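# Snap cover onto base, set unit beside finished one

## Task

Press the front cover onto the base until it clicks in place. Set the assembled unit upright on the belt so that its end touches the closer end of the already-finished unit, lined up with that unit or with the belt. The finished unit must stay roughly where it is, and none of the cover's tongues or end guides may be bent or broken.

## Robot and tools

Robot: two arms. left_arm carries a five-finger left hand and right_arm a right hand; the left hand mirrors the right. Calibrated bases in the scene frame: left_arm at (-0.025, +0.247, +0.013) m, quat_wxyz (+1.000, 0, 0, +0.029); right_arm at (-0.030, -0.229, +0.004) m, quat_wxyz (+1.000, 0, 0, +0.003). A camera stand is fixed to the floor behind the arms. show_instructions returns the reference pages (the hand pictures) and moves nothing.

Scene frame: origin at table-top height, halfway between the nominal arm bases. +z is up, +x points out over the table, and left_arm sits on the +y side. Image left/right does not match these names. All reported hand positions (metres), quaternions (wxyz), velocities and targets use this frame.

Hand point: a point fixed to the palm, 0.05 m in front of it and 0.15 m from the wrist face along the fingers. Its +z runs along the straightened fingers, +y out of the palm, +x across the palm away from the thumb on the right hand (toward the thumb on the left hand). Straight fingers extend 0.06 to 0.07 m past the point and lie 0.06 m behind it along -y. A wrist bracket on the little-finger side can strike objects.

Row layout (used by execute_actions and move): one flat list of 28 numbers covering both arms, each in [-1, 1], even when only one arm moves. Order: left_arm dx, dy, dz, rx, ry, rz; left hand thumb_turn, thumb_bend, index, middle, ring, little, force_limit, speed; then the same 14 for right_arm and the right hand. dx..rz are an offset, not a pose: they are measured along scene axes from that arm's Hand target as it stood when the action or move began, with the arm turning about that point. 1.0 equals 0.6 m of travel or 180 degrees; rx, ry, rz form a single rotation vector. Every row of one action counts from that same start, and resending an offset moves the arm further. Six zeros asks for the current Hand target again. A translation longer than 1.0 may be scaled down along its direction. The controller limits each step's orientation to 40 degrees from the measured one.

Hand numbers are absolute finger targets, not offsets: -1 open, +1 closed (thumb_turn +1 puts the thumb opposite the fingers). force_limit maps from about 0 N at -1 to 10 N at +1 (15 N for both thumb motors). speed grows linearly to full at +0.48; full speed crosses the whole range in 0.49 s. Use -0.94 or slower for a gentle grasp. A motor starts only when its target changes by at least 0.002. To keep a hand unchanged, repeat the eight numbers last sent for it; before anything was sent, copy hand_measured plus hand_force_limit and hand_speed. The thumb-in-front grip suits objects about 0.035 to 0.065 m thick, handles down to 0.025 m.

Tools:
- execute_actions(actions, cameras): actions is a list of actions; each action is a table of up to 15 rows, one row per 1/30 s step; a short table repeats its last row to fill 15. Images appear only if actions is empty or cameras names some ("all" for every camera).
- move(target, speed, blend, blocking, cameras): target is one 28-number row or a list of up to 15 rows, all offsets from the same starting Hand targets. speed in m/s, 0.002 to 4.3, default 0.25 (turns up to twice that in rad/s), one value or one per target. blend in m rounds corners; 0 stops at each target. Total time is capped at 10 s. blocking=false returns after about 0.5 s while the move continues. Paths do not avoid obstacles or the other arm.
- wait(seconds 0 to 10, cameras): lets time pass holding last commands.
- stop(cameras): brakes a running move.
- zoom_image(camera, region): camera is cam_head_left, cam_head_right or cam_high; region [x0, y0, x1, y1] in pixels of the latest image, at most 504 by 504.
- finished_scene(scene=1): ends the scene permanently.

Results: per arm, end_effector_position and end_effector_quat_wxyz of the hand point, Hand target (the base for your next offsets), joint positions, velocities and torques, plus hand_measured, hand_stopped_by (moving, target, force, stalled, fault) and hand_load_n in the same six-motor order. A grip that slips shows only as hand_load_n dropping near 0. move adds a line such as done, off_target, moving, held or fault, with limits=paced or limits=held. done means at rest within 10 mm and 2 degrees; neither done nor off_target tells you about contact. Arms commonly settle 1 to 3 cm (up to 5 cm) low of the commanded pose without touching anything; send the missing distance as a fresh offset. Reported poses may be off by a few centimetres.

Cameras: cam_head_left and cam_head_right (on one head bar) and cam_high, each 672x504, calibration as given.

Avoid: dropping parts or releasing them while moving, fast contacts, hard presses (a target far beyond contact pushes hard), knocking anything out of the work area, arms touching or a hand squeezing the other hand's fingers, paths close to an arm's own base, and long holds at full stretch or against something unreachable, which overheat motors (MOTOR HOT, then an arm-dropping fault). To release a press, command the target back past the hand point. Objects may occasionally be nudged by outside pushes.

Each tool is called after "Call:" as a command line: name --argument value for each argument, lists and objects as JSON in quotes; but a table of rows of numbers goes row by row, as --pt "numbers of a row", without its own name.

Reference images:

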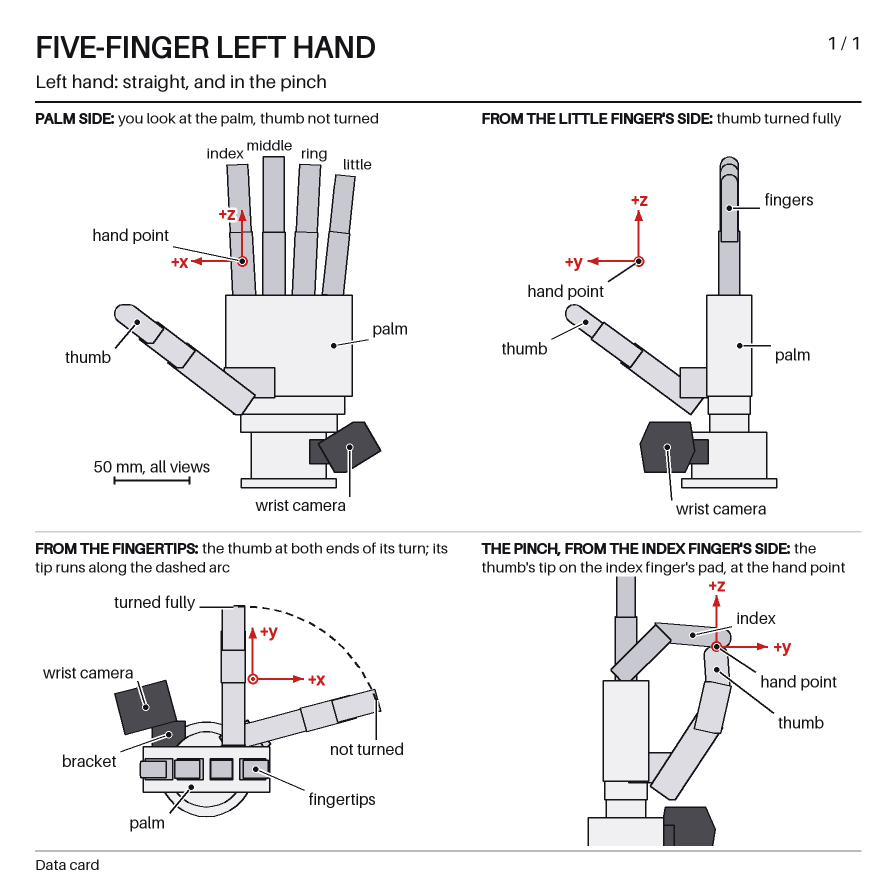

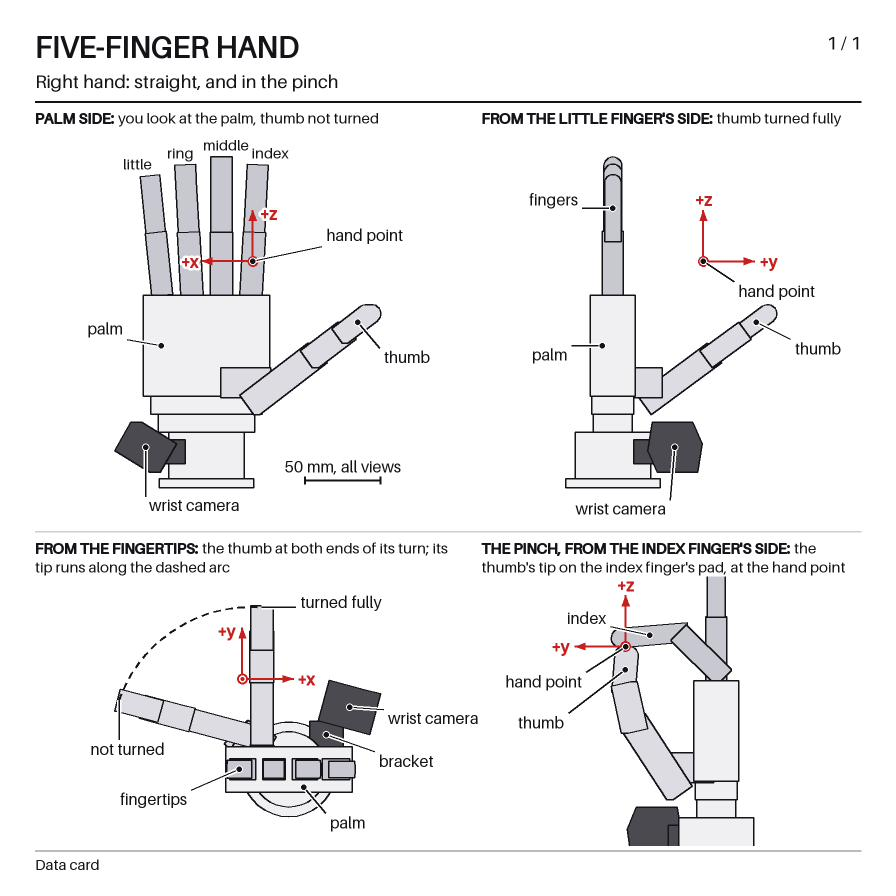

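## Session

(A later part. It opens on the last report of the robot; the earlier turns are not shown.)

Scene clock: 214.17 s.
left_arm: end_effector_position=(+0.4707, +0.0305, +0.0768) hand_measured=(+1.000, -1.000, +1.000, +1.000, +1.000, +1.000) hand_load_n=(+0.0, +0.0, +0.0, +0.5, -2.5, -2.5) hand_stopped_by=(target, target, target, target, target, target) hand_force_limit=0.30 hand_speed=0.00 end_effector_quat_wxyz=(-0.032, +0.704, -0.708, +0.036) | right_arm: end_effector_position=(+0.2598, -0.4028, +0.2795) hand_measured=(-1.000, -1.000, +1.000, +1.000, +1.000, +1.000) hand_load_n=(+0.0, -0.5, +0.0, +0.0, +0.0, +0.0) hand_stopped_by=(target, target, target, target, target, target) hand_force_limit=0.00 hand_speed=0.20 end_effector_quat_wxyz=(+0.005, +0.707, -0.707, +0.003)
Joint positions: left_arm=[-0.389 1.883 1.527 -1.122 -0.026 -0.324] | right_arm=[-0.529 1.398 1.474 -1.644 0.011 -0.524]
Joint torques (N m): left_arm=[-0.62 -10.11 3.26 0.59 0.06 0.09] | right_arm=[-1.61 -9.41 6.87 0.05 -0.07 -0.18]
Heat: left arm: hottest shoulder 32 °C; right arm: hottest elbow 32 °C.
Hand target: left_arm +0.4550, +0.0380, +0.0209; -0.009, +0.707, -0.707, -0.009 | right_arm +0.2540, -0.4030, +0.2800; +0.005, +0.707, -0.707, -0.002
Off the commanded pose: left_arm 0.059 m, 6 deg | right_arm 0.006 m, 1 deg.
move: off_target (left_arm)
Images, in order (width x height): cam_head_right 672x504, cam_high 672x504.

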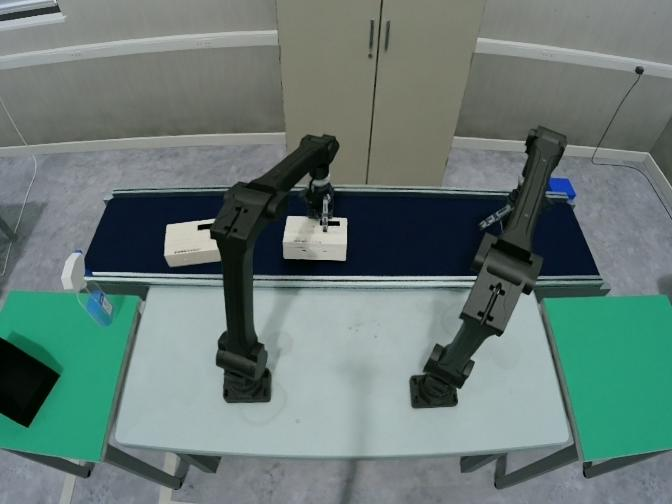

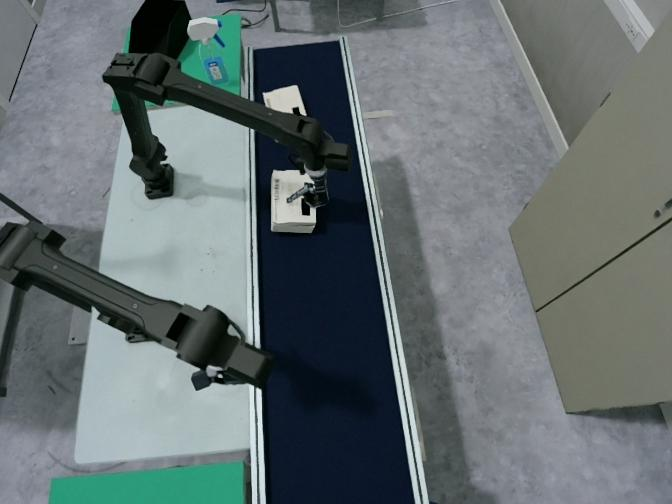

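Call:
move --pt "0.0 0.0 0.06 0.0 0 0 1 -1 1 1 1 1 0.3 0 0 0 0 0 0 0 -1 -1 1 1 1 1 0 0.2" --speed 0.03 --cameras '["cam_high", "cam_head_right"]'

Call:
zoom_image --camera "cam_head_right" --region '[260, 180, 370, 280]'

Call:
zoom_image --camera "cam_high" --region '[260, 160, 330, 245]'

Scene clock: 216.03 s.
left_arm: end_effector_position=(+0.4532, +0.0339, +0.0810) hand_measured=(+1.000, -1.000, +1.000, +1.000, +1.000, +1.000) hand_load_n=(+0.0, +0.0, -0.5, +0.0, -0.5, -2.5) hand_stopped_by=(target, target, target, target, target, target) hand_force_limit=0.30 hand_speed=0.00 end_effector_quat_wxyz=(-0.014, +0.704, -0.710, +0.010) | right_arm: end_effector_position=(+0.2598, -0.4028, +0.2795) hand_measured=(-1.000, -1.000, +1.000, +1.000, +1.000, +1.000) hand_load_n=(+0.0, +0.0, +0.0, +0.0, +0.0, +0.0) hand_stopped_by=(target, target, target, target, target, target) hand_force_limit=0.00 hand_speed=0.20 end_effector_quat_wxyz=(+0.005, +0.707, -0.707, +0.003)
Joint positions: left_arm=[-0.39 1.88 1.527 -1.188 -0.016 -0.324] | right_arm=[-0.529 1.398 1.474 -1.644 0.011 -0.524]
Joint torques (N m): left_arm=[-0.73 -11.93 6.41 0.06 -0.39 0.1] | right_arm=[-1.67 -9.47 6.89 0.08 -0.07 -0.18]
Heat: left arm: hottest shoulder 32 °C; right arm: hottest elbow 32 °C.
Hand target: left_arm +0.4550, +0.0380, +0.0568; -0.009, +0.707, -0.707, -0.009 | right_arm +0.2540, -0.4030, +0.2800; +0.005, +0.707, -0.707, -0.002
Off the commanded pose: left_arm 0.025 m, 2 deg | right_arm 0.006 m, 1 deg.
move: off_target (left_arm)
Images, in order (width x height): cam_head_right 672x504, cam_high 672x504.

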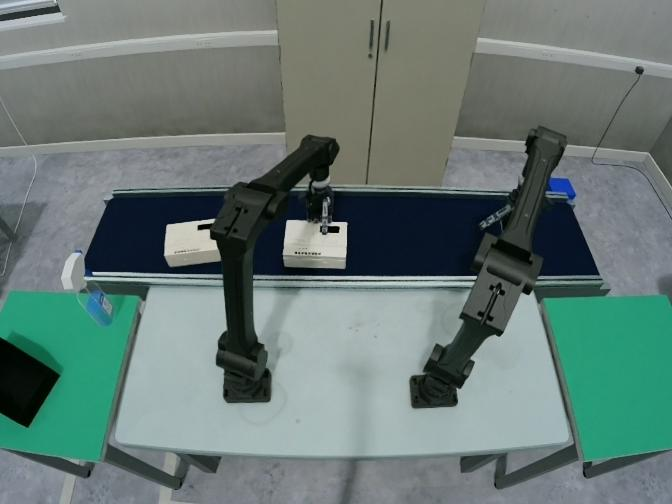

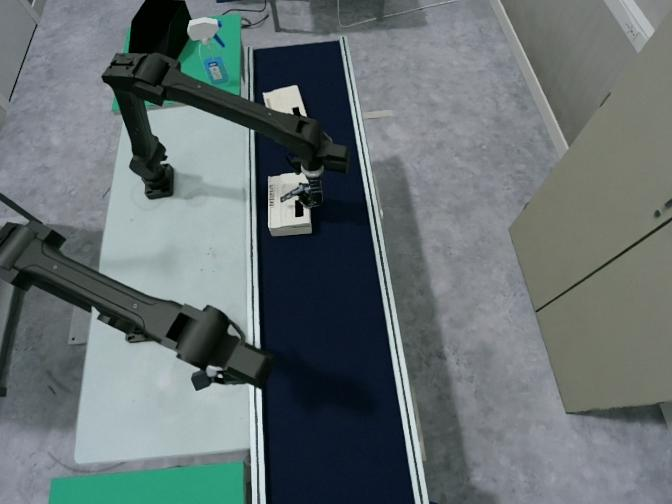

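Scaled by 4.582 from the camera's 672x504 image, which has a finer 960x720 frame.

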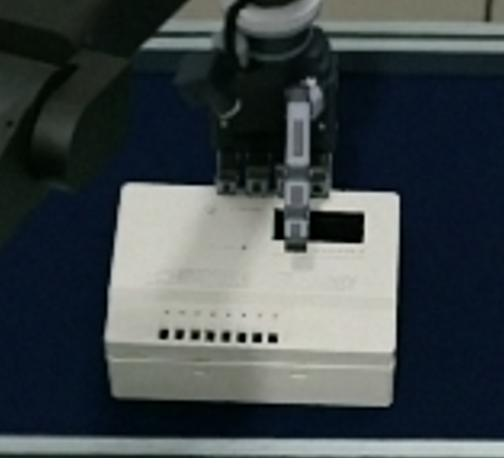

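Scaled by 5.929 from the camera's 672x504 image, which has a finer 960x720 frame.

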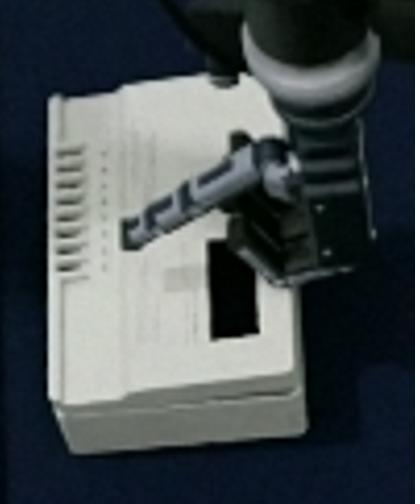

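Call:
move --pt "0.0 0.0 0.06 0.0 0 0 1 -1 1 1 1 1 0.3 0 0 0 0 0 0 0 -1 -1 1 1 1 1 0 0.2" --pt "-0.0583 -0.0583 0.06 0.0 0 0 1 -1 1 1 1 1 0.3 0 0 0 0 0 0 0 -1 -1 1 1 1 1 0 0.2" --pt "-0.0583 -0.0583 0.02 0.0 0 0 1 -1 1 1 1 1 0.3 0 0 0 0 0 0 0 -1 -1 1 1 1 1 0 0.2" --speed 0.06 --cameras '["cam_high", "cam_head_right"]'

Call:
zoom_image --camera "cam_head_right" --region '[260, 180, 370, 280]'

Call:
zoom_image --camera "cam_high" --region '[260, 160, 330, 245]'

Scene clock: 220.47 s.
left_arm: end_effector_position=(+0.4242, +0.0050, +0.0809) hand_measured=(+1.000, -1.000, +1.000, +1.000, +1.000, +1.000) hand_load_n=(+0.0, +0.0, +0.0, +0.0, +0.0, +0.0) hand_stopped_by=(target, target, target, target, target, target) hand_force_limit=0.30 hand_speed=0.00 end_effector_quat_wxyz=(-0.011, +0.705, -0.709, -0.001) | right_arm: end_effector_position=(+0.2598, -0.4028, +0.2795) hand_measured=(-1.000, -1.000, +1.000, +1.000, +1.000, +1.000) hand_load_n=(+0.0, +0.0, +0.0, +0.0, +0.0, +0.0) hand_stopped_by=(target, target, target, target, target, target) hand_force_limit=0.00 hand_speed=0.20 end_effector_quat_wxyz=(+0.005, +0.707, -0.707, +0.003)
Joint positions: left_arm=[-0.458 1.854 1.487 -1.197 -0.021 -0.395] | right_arm=[-0.529 1.398 1.474 -1.644 0.011 -0.524]
Joint torques (N m): left_arm=[-1.55 -13.92 5.27 0.25 -0.13 -0.01] | right_arm=[-1.61 -9.41 6.87 0.08 -0.07 -0.18]
Heat: left arm: hottest shoulder 32 °C; right arm: hottest shoulder 31 °C.
Hand target: left_arm +0.4200, +0.0030, +0.0688; -0.009, +0.707, -0.707, -0.009 | right_arm +0.2540, -0.4030, +0.2800; +0.005, +0.707, -0.707, -0.002
Off the commanded pose: left_arm 0.013 m, 1 deg | right_arm 0.006 m, 1 deg.
move: off_target (left_arm)
Images, in order (width x height): cam_head_right 672x504, cam_high 672x504.

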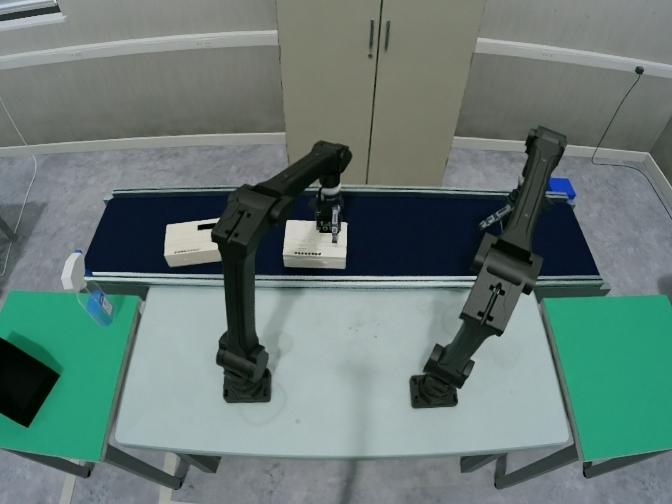

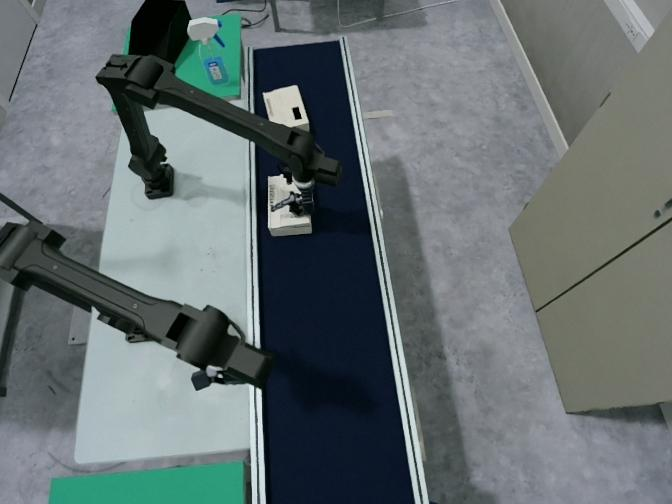

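Scaled by 4.582 from the camera's 672x504 image, which has a finer 960x720 frame.

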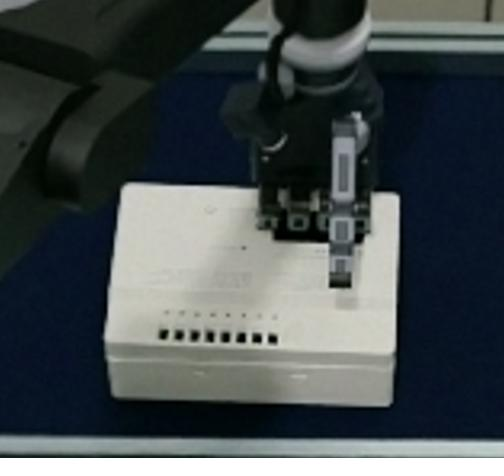

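Scaled by 5.929 from the camera's 672x504 image, which has a finer 960x720 frame.

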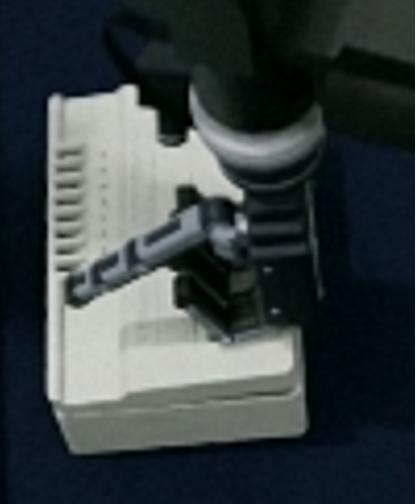

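Call:
move --pt "0.0 -0.0133 0.01 0.0 0 0 1 -1 1 1 1 1 0.3 0 0 0 0 0 0 0 -1 -1 1 1 1 1 0 0.2" --pt "0.0 -0.0133 -0.03 0.0 0 0 1 -1 1 1 1 1 0.3 0 0 0 0 0 0 0 -1 -1 1 1 1 1 0 0.2" --speed 0.04 --cameras '["cam_high", "cam_head_right"]'

Call:
zoom_image --camera "cam_head_right" --region '[260, 180, 370, 280]'

Call:
zoom_image --camera "cam_high" --region '[260, 160, 330, 245]'

Scene clock: 222.50 s.
left_arm: end_effector_position=(+0.4256, -0.0018, +0.0791) hand_measured=(+1.000, -1.000, +1.000, +1.000, +1.000, +1.000) hand_load_n=(+0.0, -0.5, -1.5, +0.0, -0.5, -1.0) hand_stopped_by=(target, target, target, target, target, target) hand_force_limit=0.30 hand_speed=0.00 end_effector_quat_wxyz=(-0.014, +0.706, -0.708, +0.006) | right_arm: end_effector_position=(+0.2598, -0.4028, +0.2795) hand_measured=(-1.000, -1.000, +1.000, +1.000, +1.000, +1.000) hand_load_n=(+0.0, -0.5, +0.0, +0.0, +0.0, +0.0) hand_stopped_by=(target, target, target, target, target, target) hand_force_limit=0.00 hand_speed=0.20 end_effector_quat_wxyz=(+0.005, +0.707, -0.707, +0.003)
Joint positions: left_arm=[-0.468 1.855 1.485 -1.178 -0.021 -0.407] | right_arm=[-0.529 1.398 1.474 -1.644 0.011 -0.524]
Joint torques (N m): left_arm=[-1.85 -12.28 4.51 0.88 -0.12 -0.02] | right_arm=[-1.61 -9.41 6.86 0.08 -0.06 -0.18]
Heat: left arm: hottest shoulder 32 °C; right arm: hottest shoulder 31 °C.
Hand target: left_arm +0.4201, -0.0049, +0.0508; -0.009, +0.707, -0.707, -0.009 | right_arm +0.2540, -0.4030, +0.2800; +0.005, +0.707, -0.707, -0.002
Off the commanded pose: left_arm 0.029 m, 2 deg | right_arm 0.006 m, 1 deg.
move: off_target (left_arm)
Images, in order (width x height): cam_head_right 672x504, cam_high 672x504.

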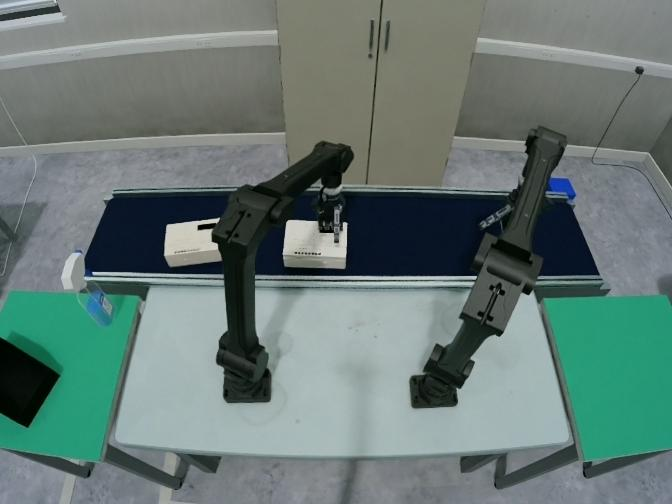

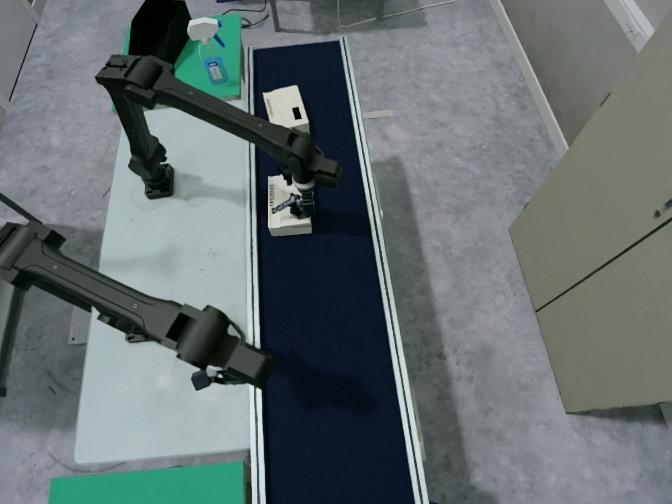

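Scaled by 4.582 from the camera's 672x504 image, which has a finer 960x720 frame.

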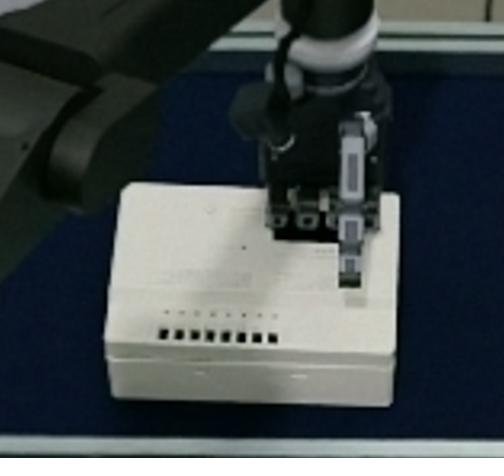

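Scaled by 5.929 from the camera's 672x504 image, which has a finer 960x720 frame.

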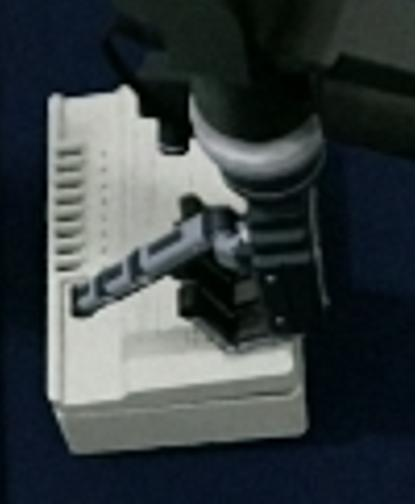

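Call:
move --pt "-0.0067 0.0 -0.05 0.0 0 0 1 -1 1 1 1 1 0.3 0 0 0 0 0 0 0 -1 -1 1 1 1 1 0 0.2" --speed 0.04 --cameras '["cam_high", "cam_head_right"]'

Call:
zoom_image --camera "cam_high" --region '[260, 160, 330, 245]'

Scene clock: 223.87 s.
left_arm: end_effector_position=(+0.4249, -0.0023, +0.0768) hand_measured=(+1.000, -1.000, +1.000, +1.000, +1.000, +1.000) hand_load_n=(+0.0, +0.0, -1.0, +0.0, -2.0, -4.0) hand_stopped_by=(target, target, target, target, target, target) hand_force_limit=0.30 hand_speed=0.00 end_effector_quat_wxyz=(-0.022, +0.706, -0.708, +0.024) | right_arm: end_effector_position=(+0.2598, -0.4028, +0.2795) hand_measured=(-1.000, -1.000, +1.000, +1.000, +1.000, +1.000) hand_load_n=(+0.0, +0.0, +0.0, +0.0, -0.5, +0.0) hand_stopped_by=(target, target, target, target, target, target) hand_force_limit=0.00 hand_speed=0.20 end_effector_quat_wxyz=(+0.005, +0.707, -0.707, +0.003)
Joint positions: left_arm=[-0.47 1.829 1.444 -1.124 -0.023 -0.408] | right_arm=[-0.529 1.398 1.474 -1.644 0.011 -0.524]
Joint torques (N m): left_arm=[-1.85 -8.76 3.51 1.52 -0.1 -0.02] | right_arm=[-1.61 -9.41 6.89 0.08 -0.07 -0.18]
Heat: left arm: hottest shoulder 32 °C; right arm: hottest shoulder 31 °C.
Hand target: left_arm +0.4161, -0.0049, +0.0209; -0.009, +0.707, -0.707, -0.009 | right_arm +0.2540, -0.4030, +0.2800; +0.005, +0.707, -0.707, -0.002
Off the commanded pose: left_arm 0.057 m, 4 deg | right_arm 0.006 m, 1 deg.
move: off_target (left_arm)
Images, in order (width x height): cam_head_right 672x504, cam_high 672x504.

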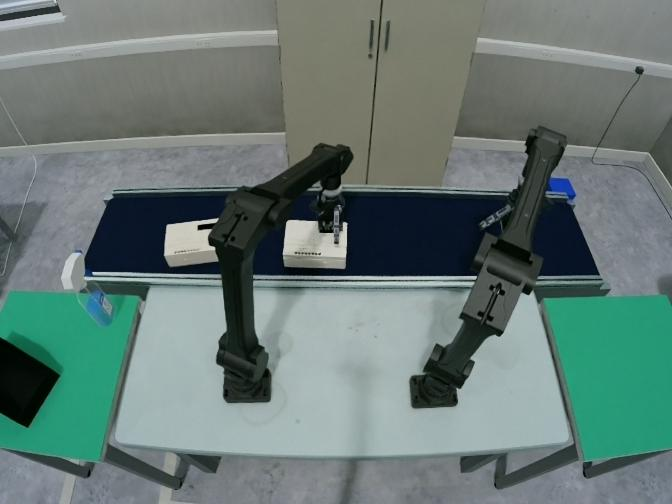

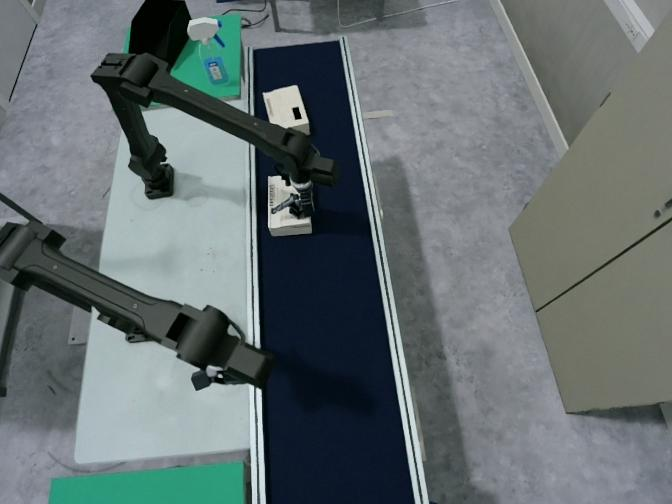

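Scaled by 5.929 from the camera's 672x504 image, which has a finer 960x720 frame.

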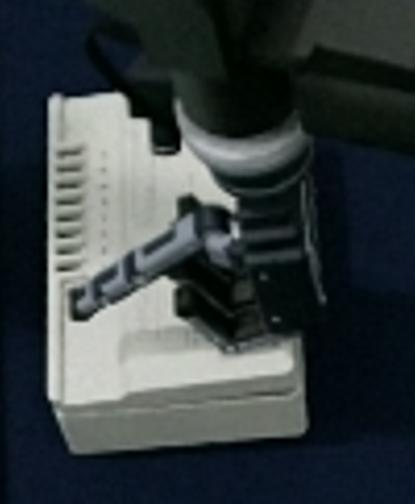

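Call:
zoom_image --camera "cam_high" --region '[265, 215, 315, 240]'

Call:
move --pt "-0.0067 0.0 -0.05 -0.008 0 0 1 -1 1 1 1 1 0.3 0 0 0 0 0 0 0 -1 -1 1 1 1 1 0 0.2" --speed 0.04 --cameras '["cam_high", "cam_head_right"]'

Call:
zoom_image --camera "cam_high" --region '[265, 215, 315, 240]'

Scaled by 10.080 from the camera's 672x504 image, which has a finer 960x720 frame.

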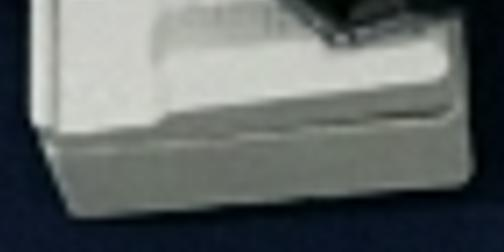

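Scene clock: 225.40 s.
left_arm: end_effector_position=(+0.4245, -0.0026, +0.0749) hand_measured=(+1.000, -1.000, +1.000, +1.000, +1.000, +1.000) hand_load_n=(+0.0, -0.5, +0.0, +0.0, -1.0, -9.5) hand_stopped_by=(target, target, target, target, target, target) hand_force_limit=0.30 hand_speed=0.00 end_effector_quat_wxyz=(-0.030, +0.705, -0.707, +0.049) | right_arm: end_effector_position=(+0.2598, -0.4028, +0.2795) hand_measured=(-1.000, -1.000, +1.000, +1.000, +1.000, +1.000) hand_load_n=(+0.0, +0.0, +0.0, +0.0, +0.0, +0.0) hand_stopped_by=(target, target, target, target, target, target) hand_force_limit=0.00 hand_speed=0.20 end_effector_quat_wxyz=(+0.005, +0.707, -0.707, +0.003)
Joint positions: left_arm=[-0.47 1.796 1.393 -1.055 -0.02 -0.408] | right_arm=[-0.529 1.398 1.474 -1.644 0.011 -0.524]
Joint torques (N m): left_arm=[-1.38 -5.01 2.62 2.26 0.8 0.01] | right_arm=[-1.61 -9.47 6.87 0.08 -0.07 -0.18]
Heat: left arm: hottest shoulder 32 °C; right arm: hottest shoulder 31 °C.
Hand target: left_arm +0.4122, -0.0049, -0.0090; +0.000, +0.707, -0.707, +0.000 | right_arm +0.2540, -0.4030, +0.2800; +0.005, +0.707, -0.707, -0.002
Off the commanded pose: left_arm 0.085 m, 7 deg | right_arm 0.006 m, 1 deg.
move: off_target (left_arm)
Images, in order (width x height): cam_head_right 672x504, cam_high 672x504.

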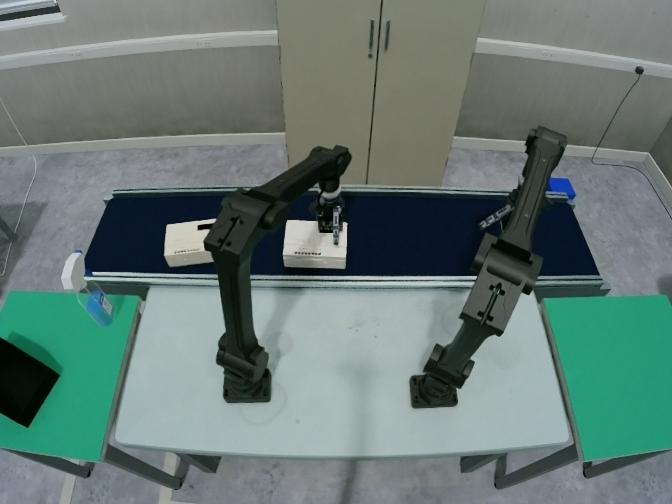

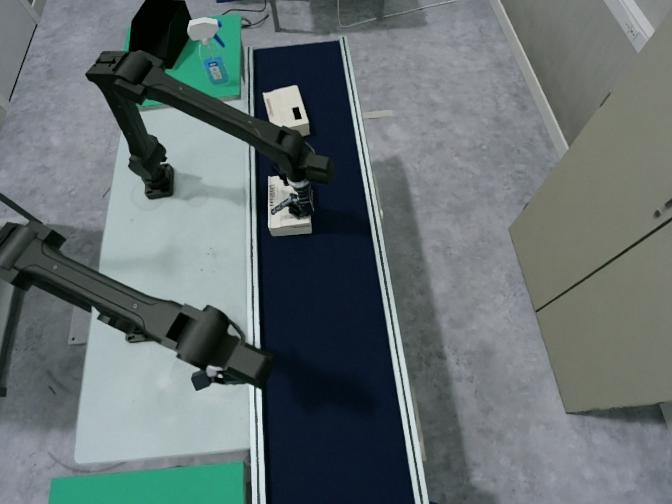

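Scaled by 10.080 from the camera's 672x504 image, which has a finer 960x720 frame.

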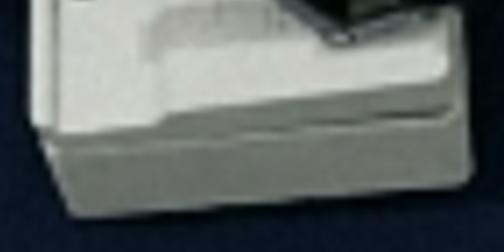

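Call:
move --pt "0.0 0.0 0.1 0.008 0 0 1 -1 1 1 1 1 0.3 0 0 0 0 0 0 0 -1 -1 1 1 1 1 0 0.2" --pt "0.05 0.1 0.4 0.008 0 0 1 -1 1 1 1 1 0.3 0 0 0 0 0 0 0 -1 -1 1 1 1 1 0 0.2" --speed '[0.06, 0.2]' --cameras '["all"]'

Call:
zoom_image --camera "cam_high" --region '[265, 215, 315, 240]'

Call:
zoom_image --camera "cam_high" --region '[260, 165, 320, 240]'

Call:
zoom_image --camera "cam_head_right" --region '[280, 250, 315, 275]'

Call:
zoom_image --camera "cam_head_right" --region '[315, 250, 350, 275]'

Call:
zoom_image --camera "cam_head_right" --region '[280, 215, 350, 240]'

Scene clock: 228.93 s.
left_arm: end_effector_position=(+0.4284, +0.0557, +0.2184) hand_measured=(+1.000, -1.000, +1.000, +1.000, +1.000, +1.000) hand_load_n=(+0.0, +0.0, +0.0, +0.0, +0.0, +0.0) hand_stopped_by=(target, target, target, target, target, target) hand_force_limit=0.30 hand_speed=0.00 end_effector_quat_wxyz=(-0.001, +0.709, -0.705, -0.023) | right_arm: end_effector_position=(+0.2598, -0.4028, +0.2795) hand_measured=(-1.000, -1.000, +1.000, +1.000, +1.000, +1.000) hand_load_n=(+0.0, +0.0, +0.0, +0.0, +0.0, +0.0) hand_stopped_by=(target, target, target, target, target, target) hand_force_limit=0.00 hand_speed=0.20 end_effector_quat_wxyz=(+0.005, +0.707, -0.707, +0.003)
Joint positions: left_arm=[-0.368 1.779 1.742 -1.574 -0.023 -0.316] | right_arm=[-0.529 1.398 1.474 -1.644 0.011 -0.524]
Joint torques (N m): left_arm=[-0.62 -13.8 10.19 -0.51 -0.08 0.21] | right_arm=[-1.49 -9.41 6.89 0.06 -0.07 -0.18]
Heat: left arm: hottest shoulder 32 °C; right arm: hottest shoulder 31 °C.
Hand target: left_arm +0.4422, +0.0551, +0.2309; -0.009, +0.707, -0.707, -0.009 | right_arm +0.2540, -0.4030, +0.2800; +0.005, +0.707, -0.707, -0.002
Off the commanded pose: left_arm 0.019 m, 2 deg | right_arm 0.006 m, 1 deg.
move: off_target (left_arm)

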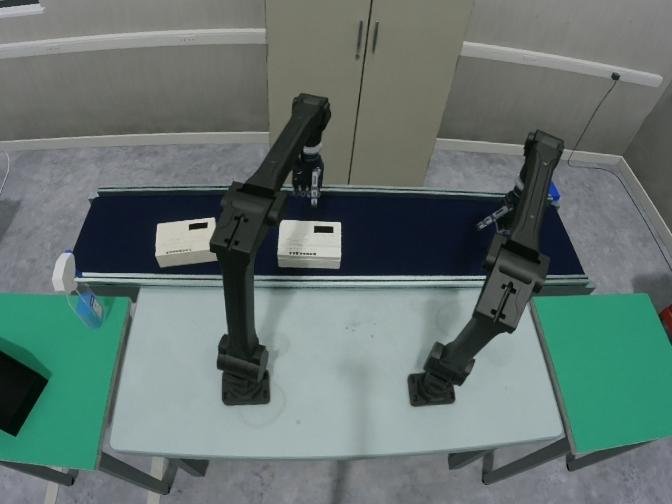

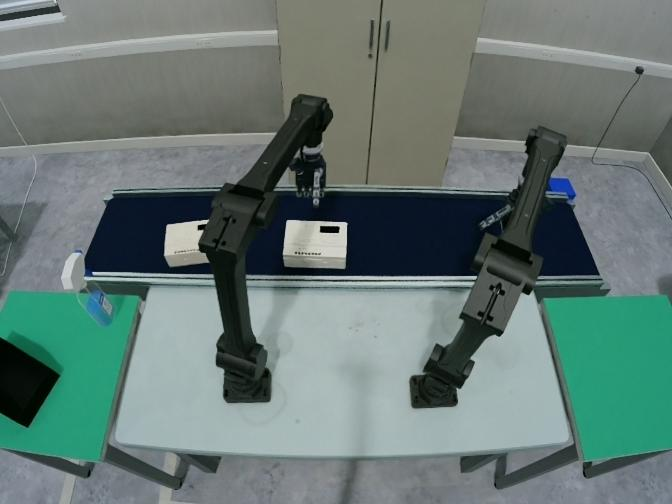

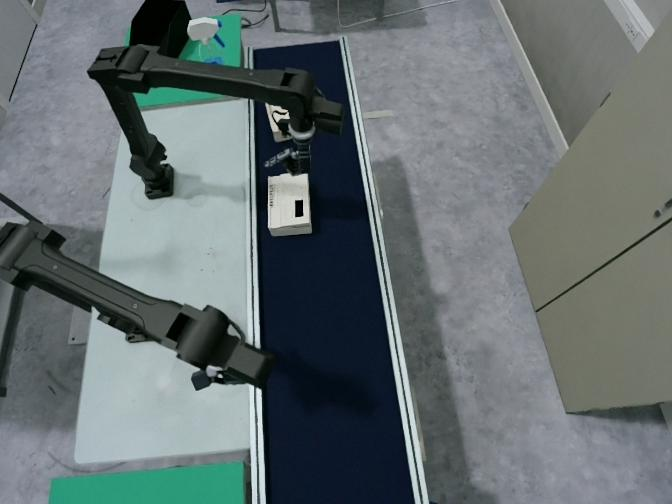

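Scaled by 10.080 from the camera's 672x504 image, which has a finer 960x720 frame.

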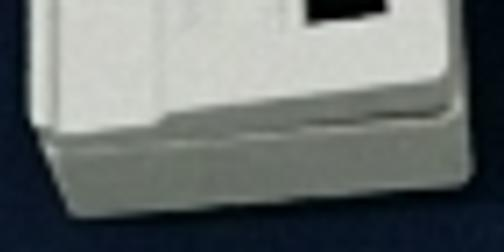

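Scaled by 6.720 from the camera's 672x504 image, which has a finer 960x720 frame.

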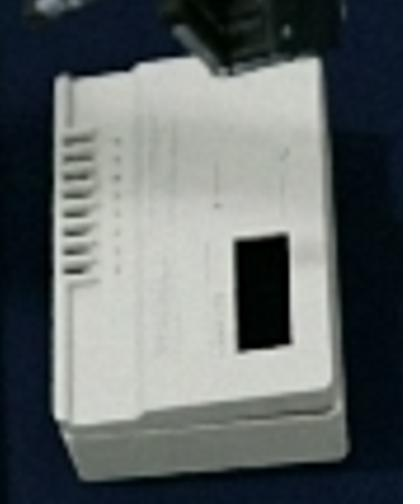

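Scaled by 14.400 from the camera's 672x504 image, which has a finer 960x720 frame.

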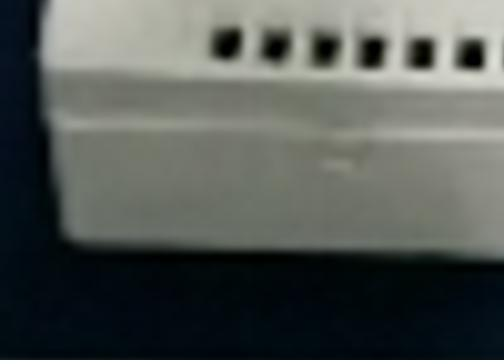

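Scaled by 14.400 from the camera's 672x504 image, which has a finer 960x720 frame.

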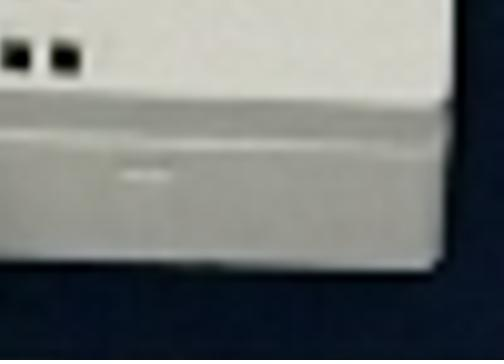

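Scaled by 7.200 from the camera's 672x504 image, which has a finer 960x720 frame.

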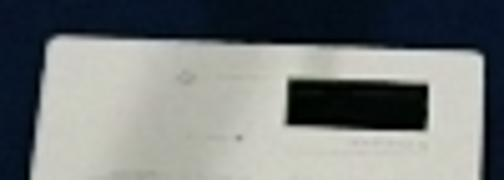

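Call:
execute_actions --actions '[]'

Scene clock: 230.40 s.
left_arm: end_effector_position=(+0.4284, +0.0557, +0.2184) hand_measured=(+1.000, -1.000, +1.000, +1.000, +1.000, +1.000) hand_load_n=(+0.0, -0.5, +0.0, +0.0, +0.0, +0.0) hand_stopped_by=(target, target, target, target, target, target) hand_force_limit=0.30 hand_speed=0.00 end_effector_quat_wxyz=(-0.001, +0.709, -0.705, -0.023) | right_arm: end_effector_position=(+0.2598, -0.4028, +0.2795) hand_measured=(-1.000, -1.000, +1.000, +1.000, +1.000, +1.000) hand_load_n=(+0.0, +0.0, +0.0, +0.0, +0.0, +0.0) hand_stopped_by=(target, target, target, target, target, target) hand_force_limit=0.00 hand_speed=0.20 end_effector_quat_wxyz=(+0.005, +0.707, -0.707, +0.003)
Joint positions: left_arm=[-0.368 1.779 1.742 -1.574 -0.023 -0.316] | right_arm=[-0.529 1.398 1.474 -1.644 0.011 -0.524]
Joint velocities: within noise
Joint torques (N m): left_arm=[-0.67 -13.92 10.25 -0.54 -0.09 0.22] | right_arm=[-1.55 -9.41 6.89 0.06 -0.07 -0.18]
Heat: left arm: hottest shoulder 32 °C; right arm: hottest shoulder 31 °C.
Hand target: left_arm +0.4422, +0.0551, +0.2308; -0.009, +0.707, -0.707, -0.009 | right_arm +0.2540, -0.4030, +0.2800; +0.005, +0.707, -0.707, -0.002
Off the commanded pose: left_arm 0.019 m, 2 deg | right_arm 0.006 m, 1 deg.

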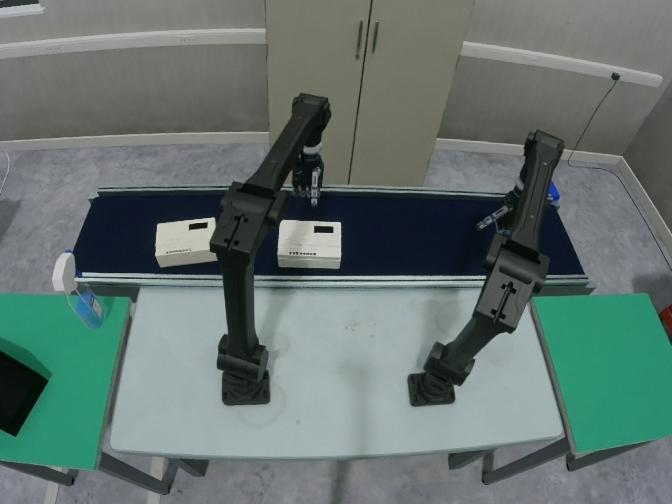

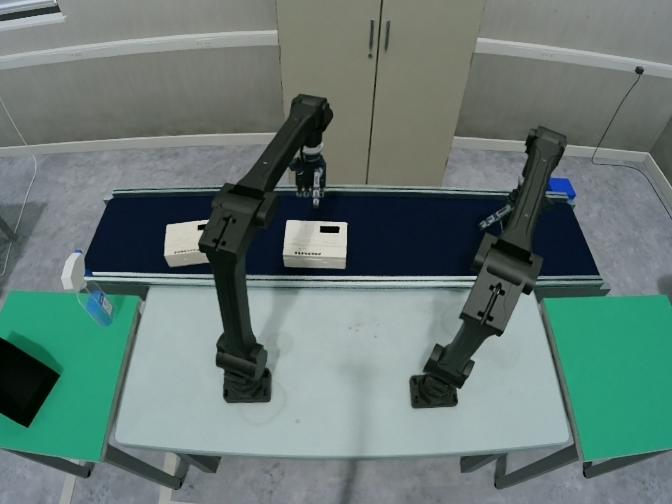

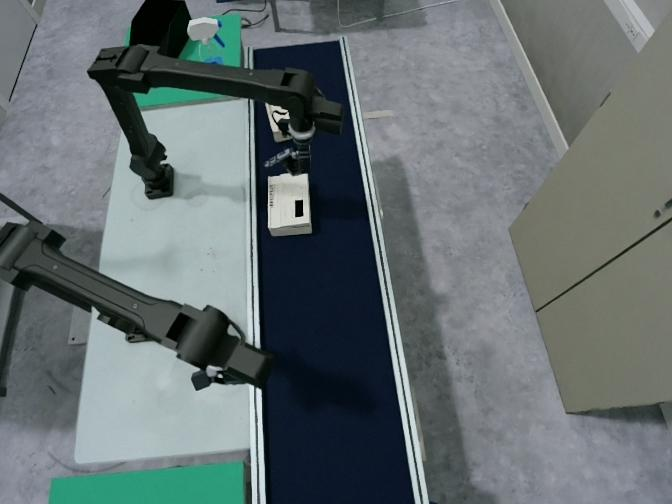

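Call:
zoom_image --camera "cam_high" --region '[255, 165, 325, 245]'

Call:
zoom_image --camera "cam_high" --region '[290, 190, 320, 240]'

Call:
zoom_image --camera "cam_head_right" --region '[275, 210, 355, 280]'

Call:
zoom_image --camera "cam_head_left" --region '[270, 210, 350, 280]'

Scaled by 6.300 from the camera's 672x504 image, which has a finer 960x720 frame.

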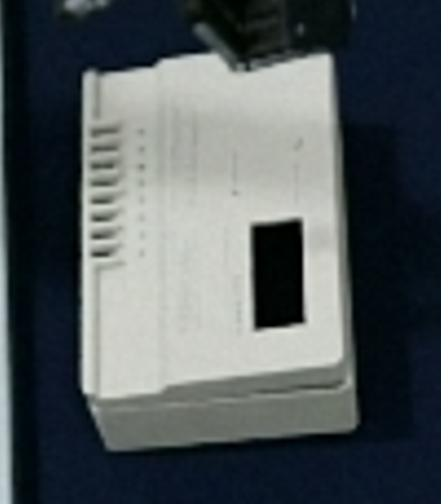

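Scaled by 10.080 from the camera's 672x504 image, which has a finer 960x720 frame.

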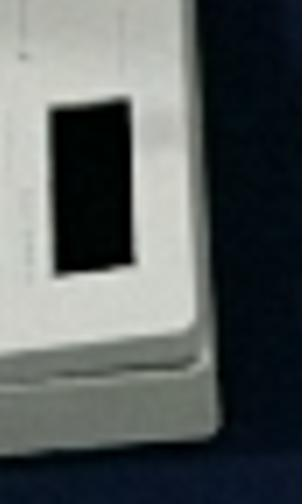

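Scaled by 6.300 from the camera's 672x504 image, which has a finer 960x720 frame.

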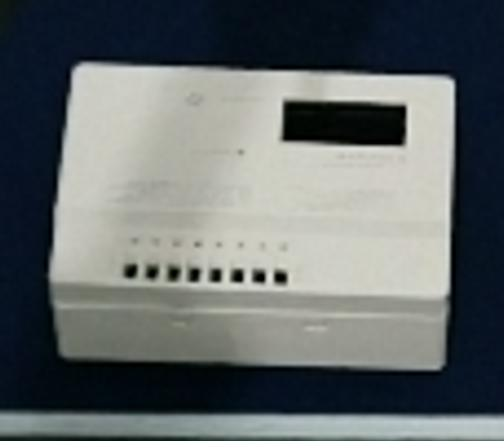

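Scaled by 6.300 from the camera's 672x504 image, which has a finer 960x720 frame.

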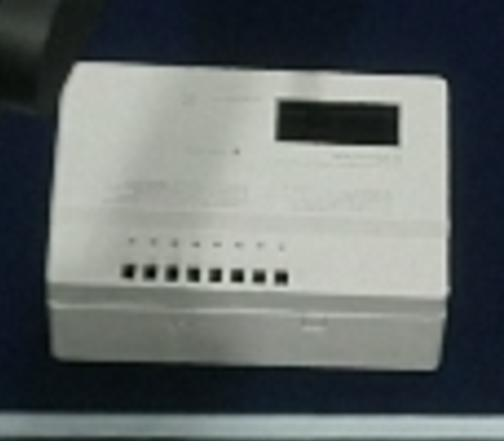

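Call:
zoom_image --camera "cam_head_right" --region '[155, 210, 235, 280]'

Call:
zoom_image --camera "cam_head_left" --region '[145, 210, 225, 280]'

Call:
zoom_image --camera "cam_high" --region '[250, 80, 330, 150]'

Scaled by 6.300 from the camera's 672x504 image, which has a finer 960x720 frame.

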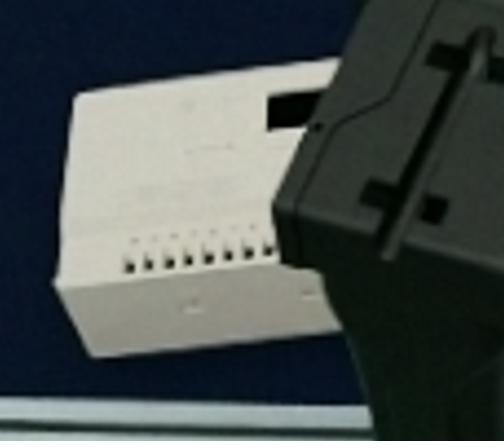

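Scaled by 6.300 from the camera's 672x504 image, which has a finer 960x720 frame.

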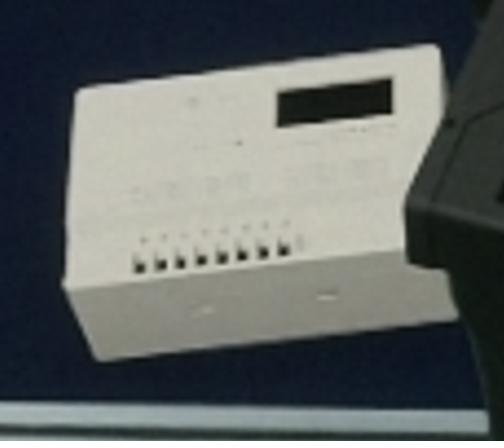

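Scaled by 6.300 from the camera's 672x504 image, which has a finer 960x720 frame.

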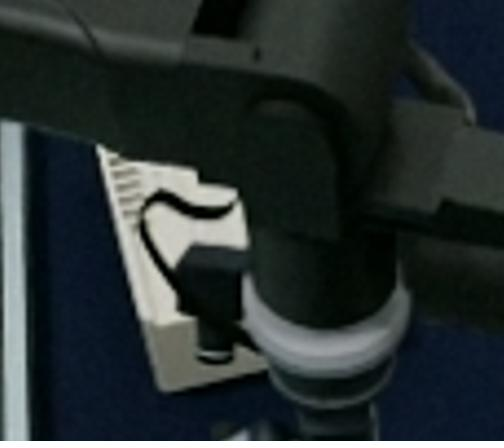

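Call:
move --target '[-0.37, 0.66, 0.117, 0, 0, 0, 1, -1, 1, 1, 1, 1, 0.3, 0, 0, 0, 0, 0, 0, 0, -1, -1, 1, 1, 1, 1, 0, 0.2]' --speed 0.4 --cameras '["all"]'

Scene clock: 234.30 s.
left_arm: end_effector_position=(+0.2140, +0.4436, +0.2911) hand_measured=(+1.000, -1.000, +1.000, +1.000, +1.000, +1.000) hand_load_n=(+0.0, +0.0, +0.0, +0.0, +0.0, +0.0) hand_stopped_by=(target, target, target, target, target, target) hand_force_limit=0.30 hand_speed=0.00 end_effector_quat_wxyz=(+0.001, +0.709, -0.706, -0.012) | right_arm: end_effector_position=(+0.2598, -0.4028, +0.2795) hand_measured=(-1.000, -1.000, +1.000, +1.000, +1.000, +1.000) hand_load_n=(+0.0, +0.0, +0.0, +0.0, +0.0, +0.0) hand_stopped_by=(target, target, target, target, target, target) hand_force_limit=0.00 hand_speed=0.20 end_effector_quat_wxyz=(+0.005, +0.707, -0.707, +0.003)
Joint positions: left_arm=[0.582 1.328 1.41 -1.66 -0.024 0.636] | right_arm=[-0.529 1.398 1.474 -1.644 0.011 -0.524]
Joint torques (N m): left_arm=[-0.56 -7.24 9.51 -0.43 0.05 0.21] | right_arm=[-1.55 -9.41 6.87 0.06 -0.07 -0.18]
Heat: left arm: hottest shoulder 32 °C; right arm: hottest shoulder 31 °C.
Hand target: left_arm +0.2201, +0.4512, +0.3011; -0.009, +0.707, -0.707, -0.009 | right_arm +0.2540, -0.4030, +0.2800; +0.005, +0.707, -0.707, -0.002
Off the commanded pose: left_arm 0.014 m, 1 deg | right_arm 0.006 m, 1 deg.
move: off_target (left_arm)

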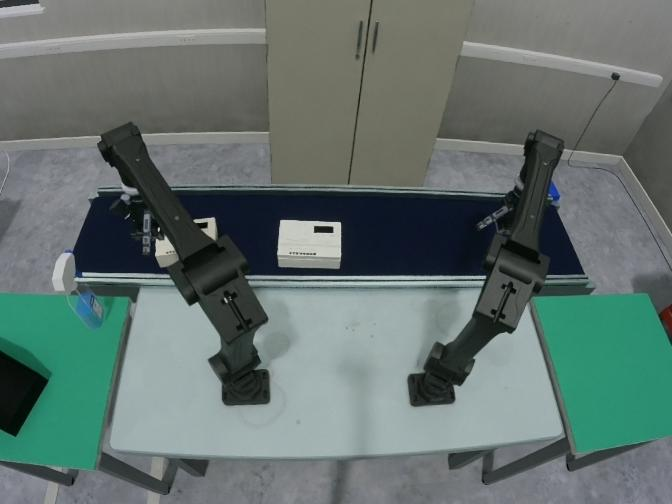

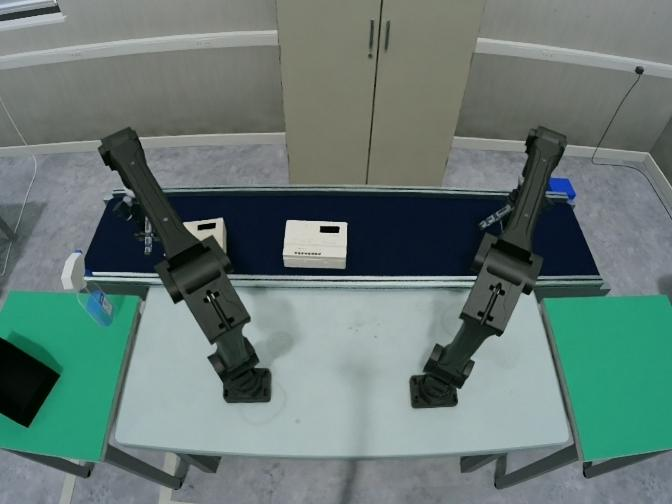

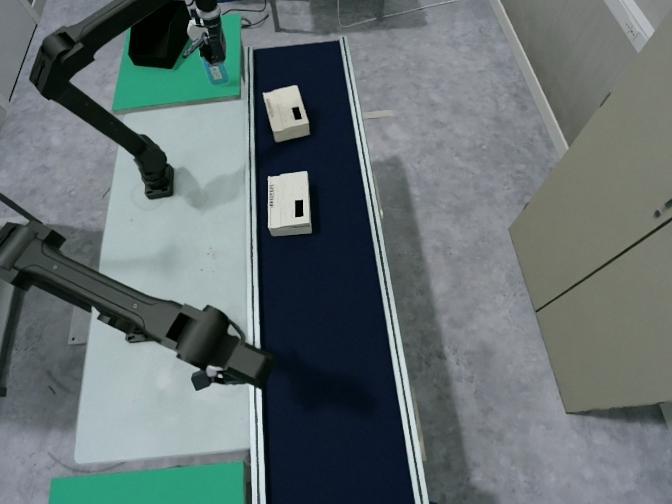

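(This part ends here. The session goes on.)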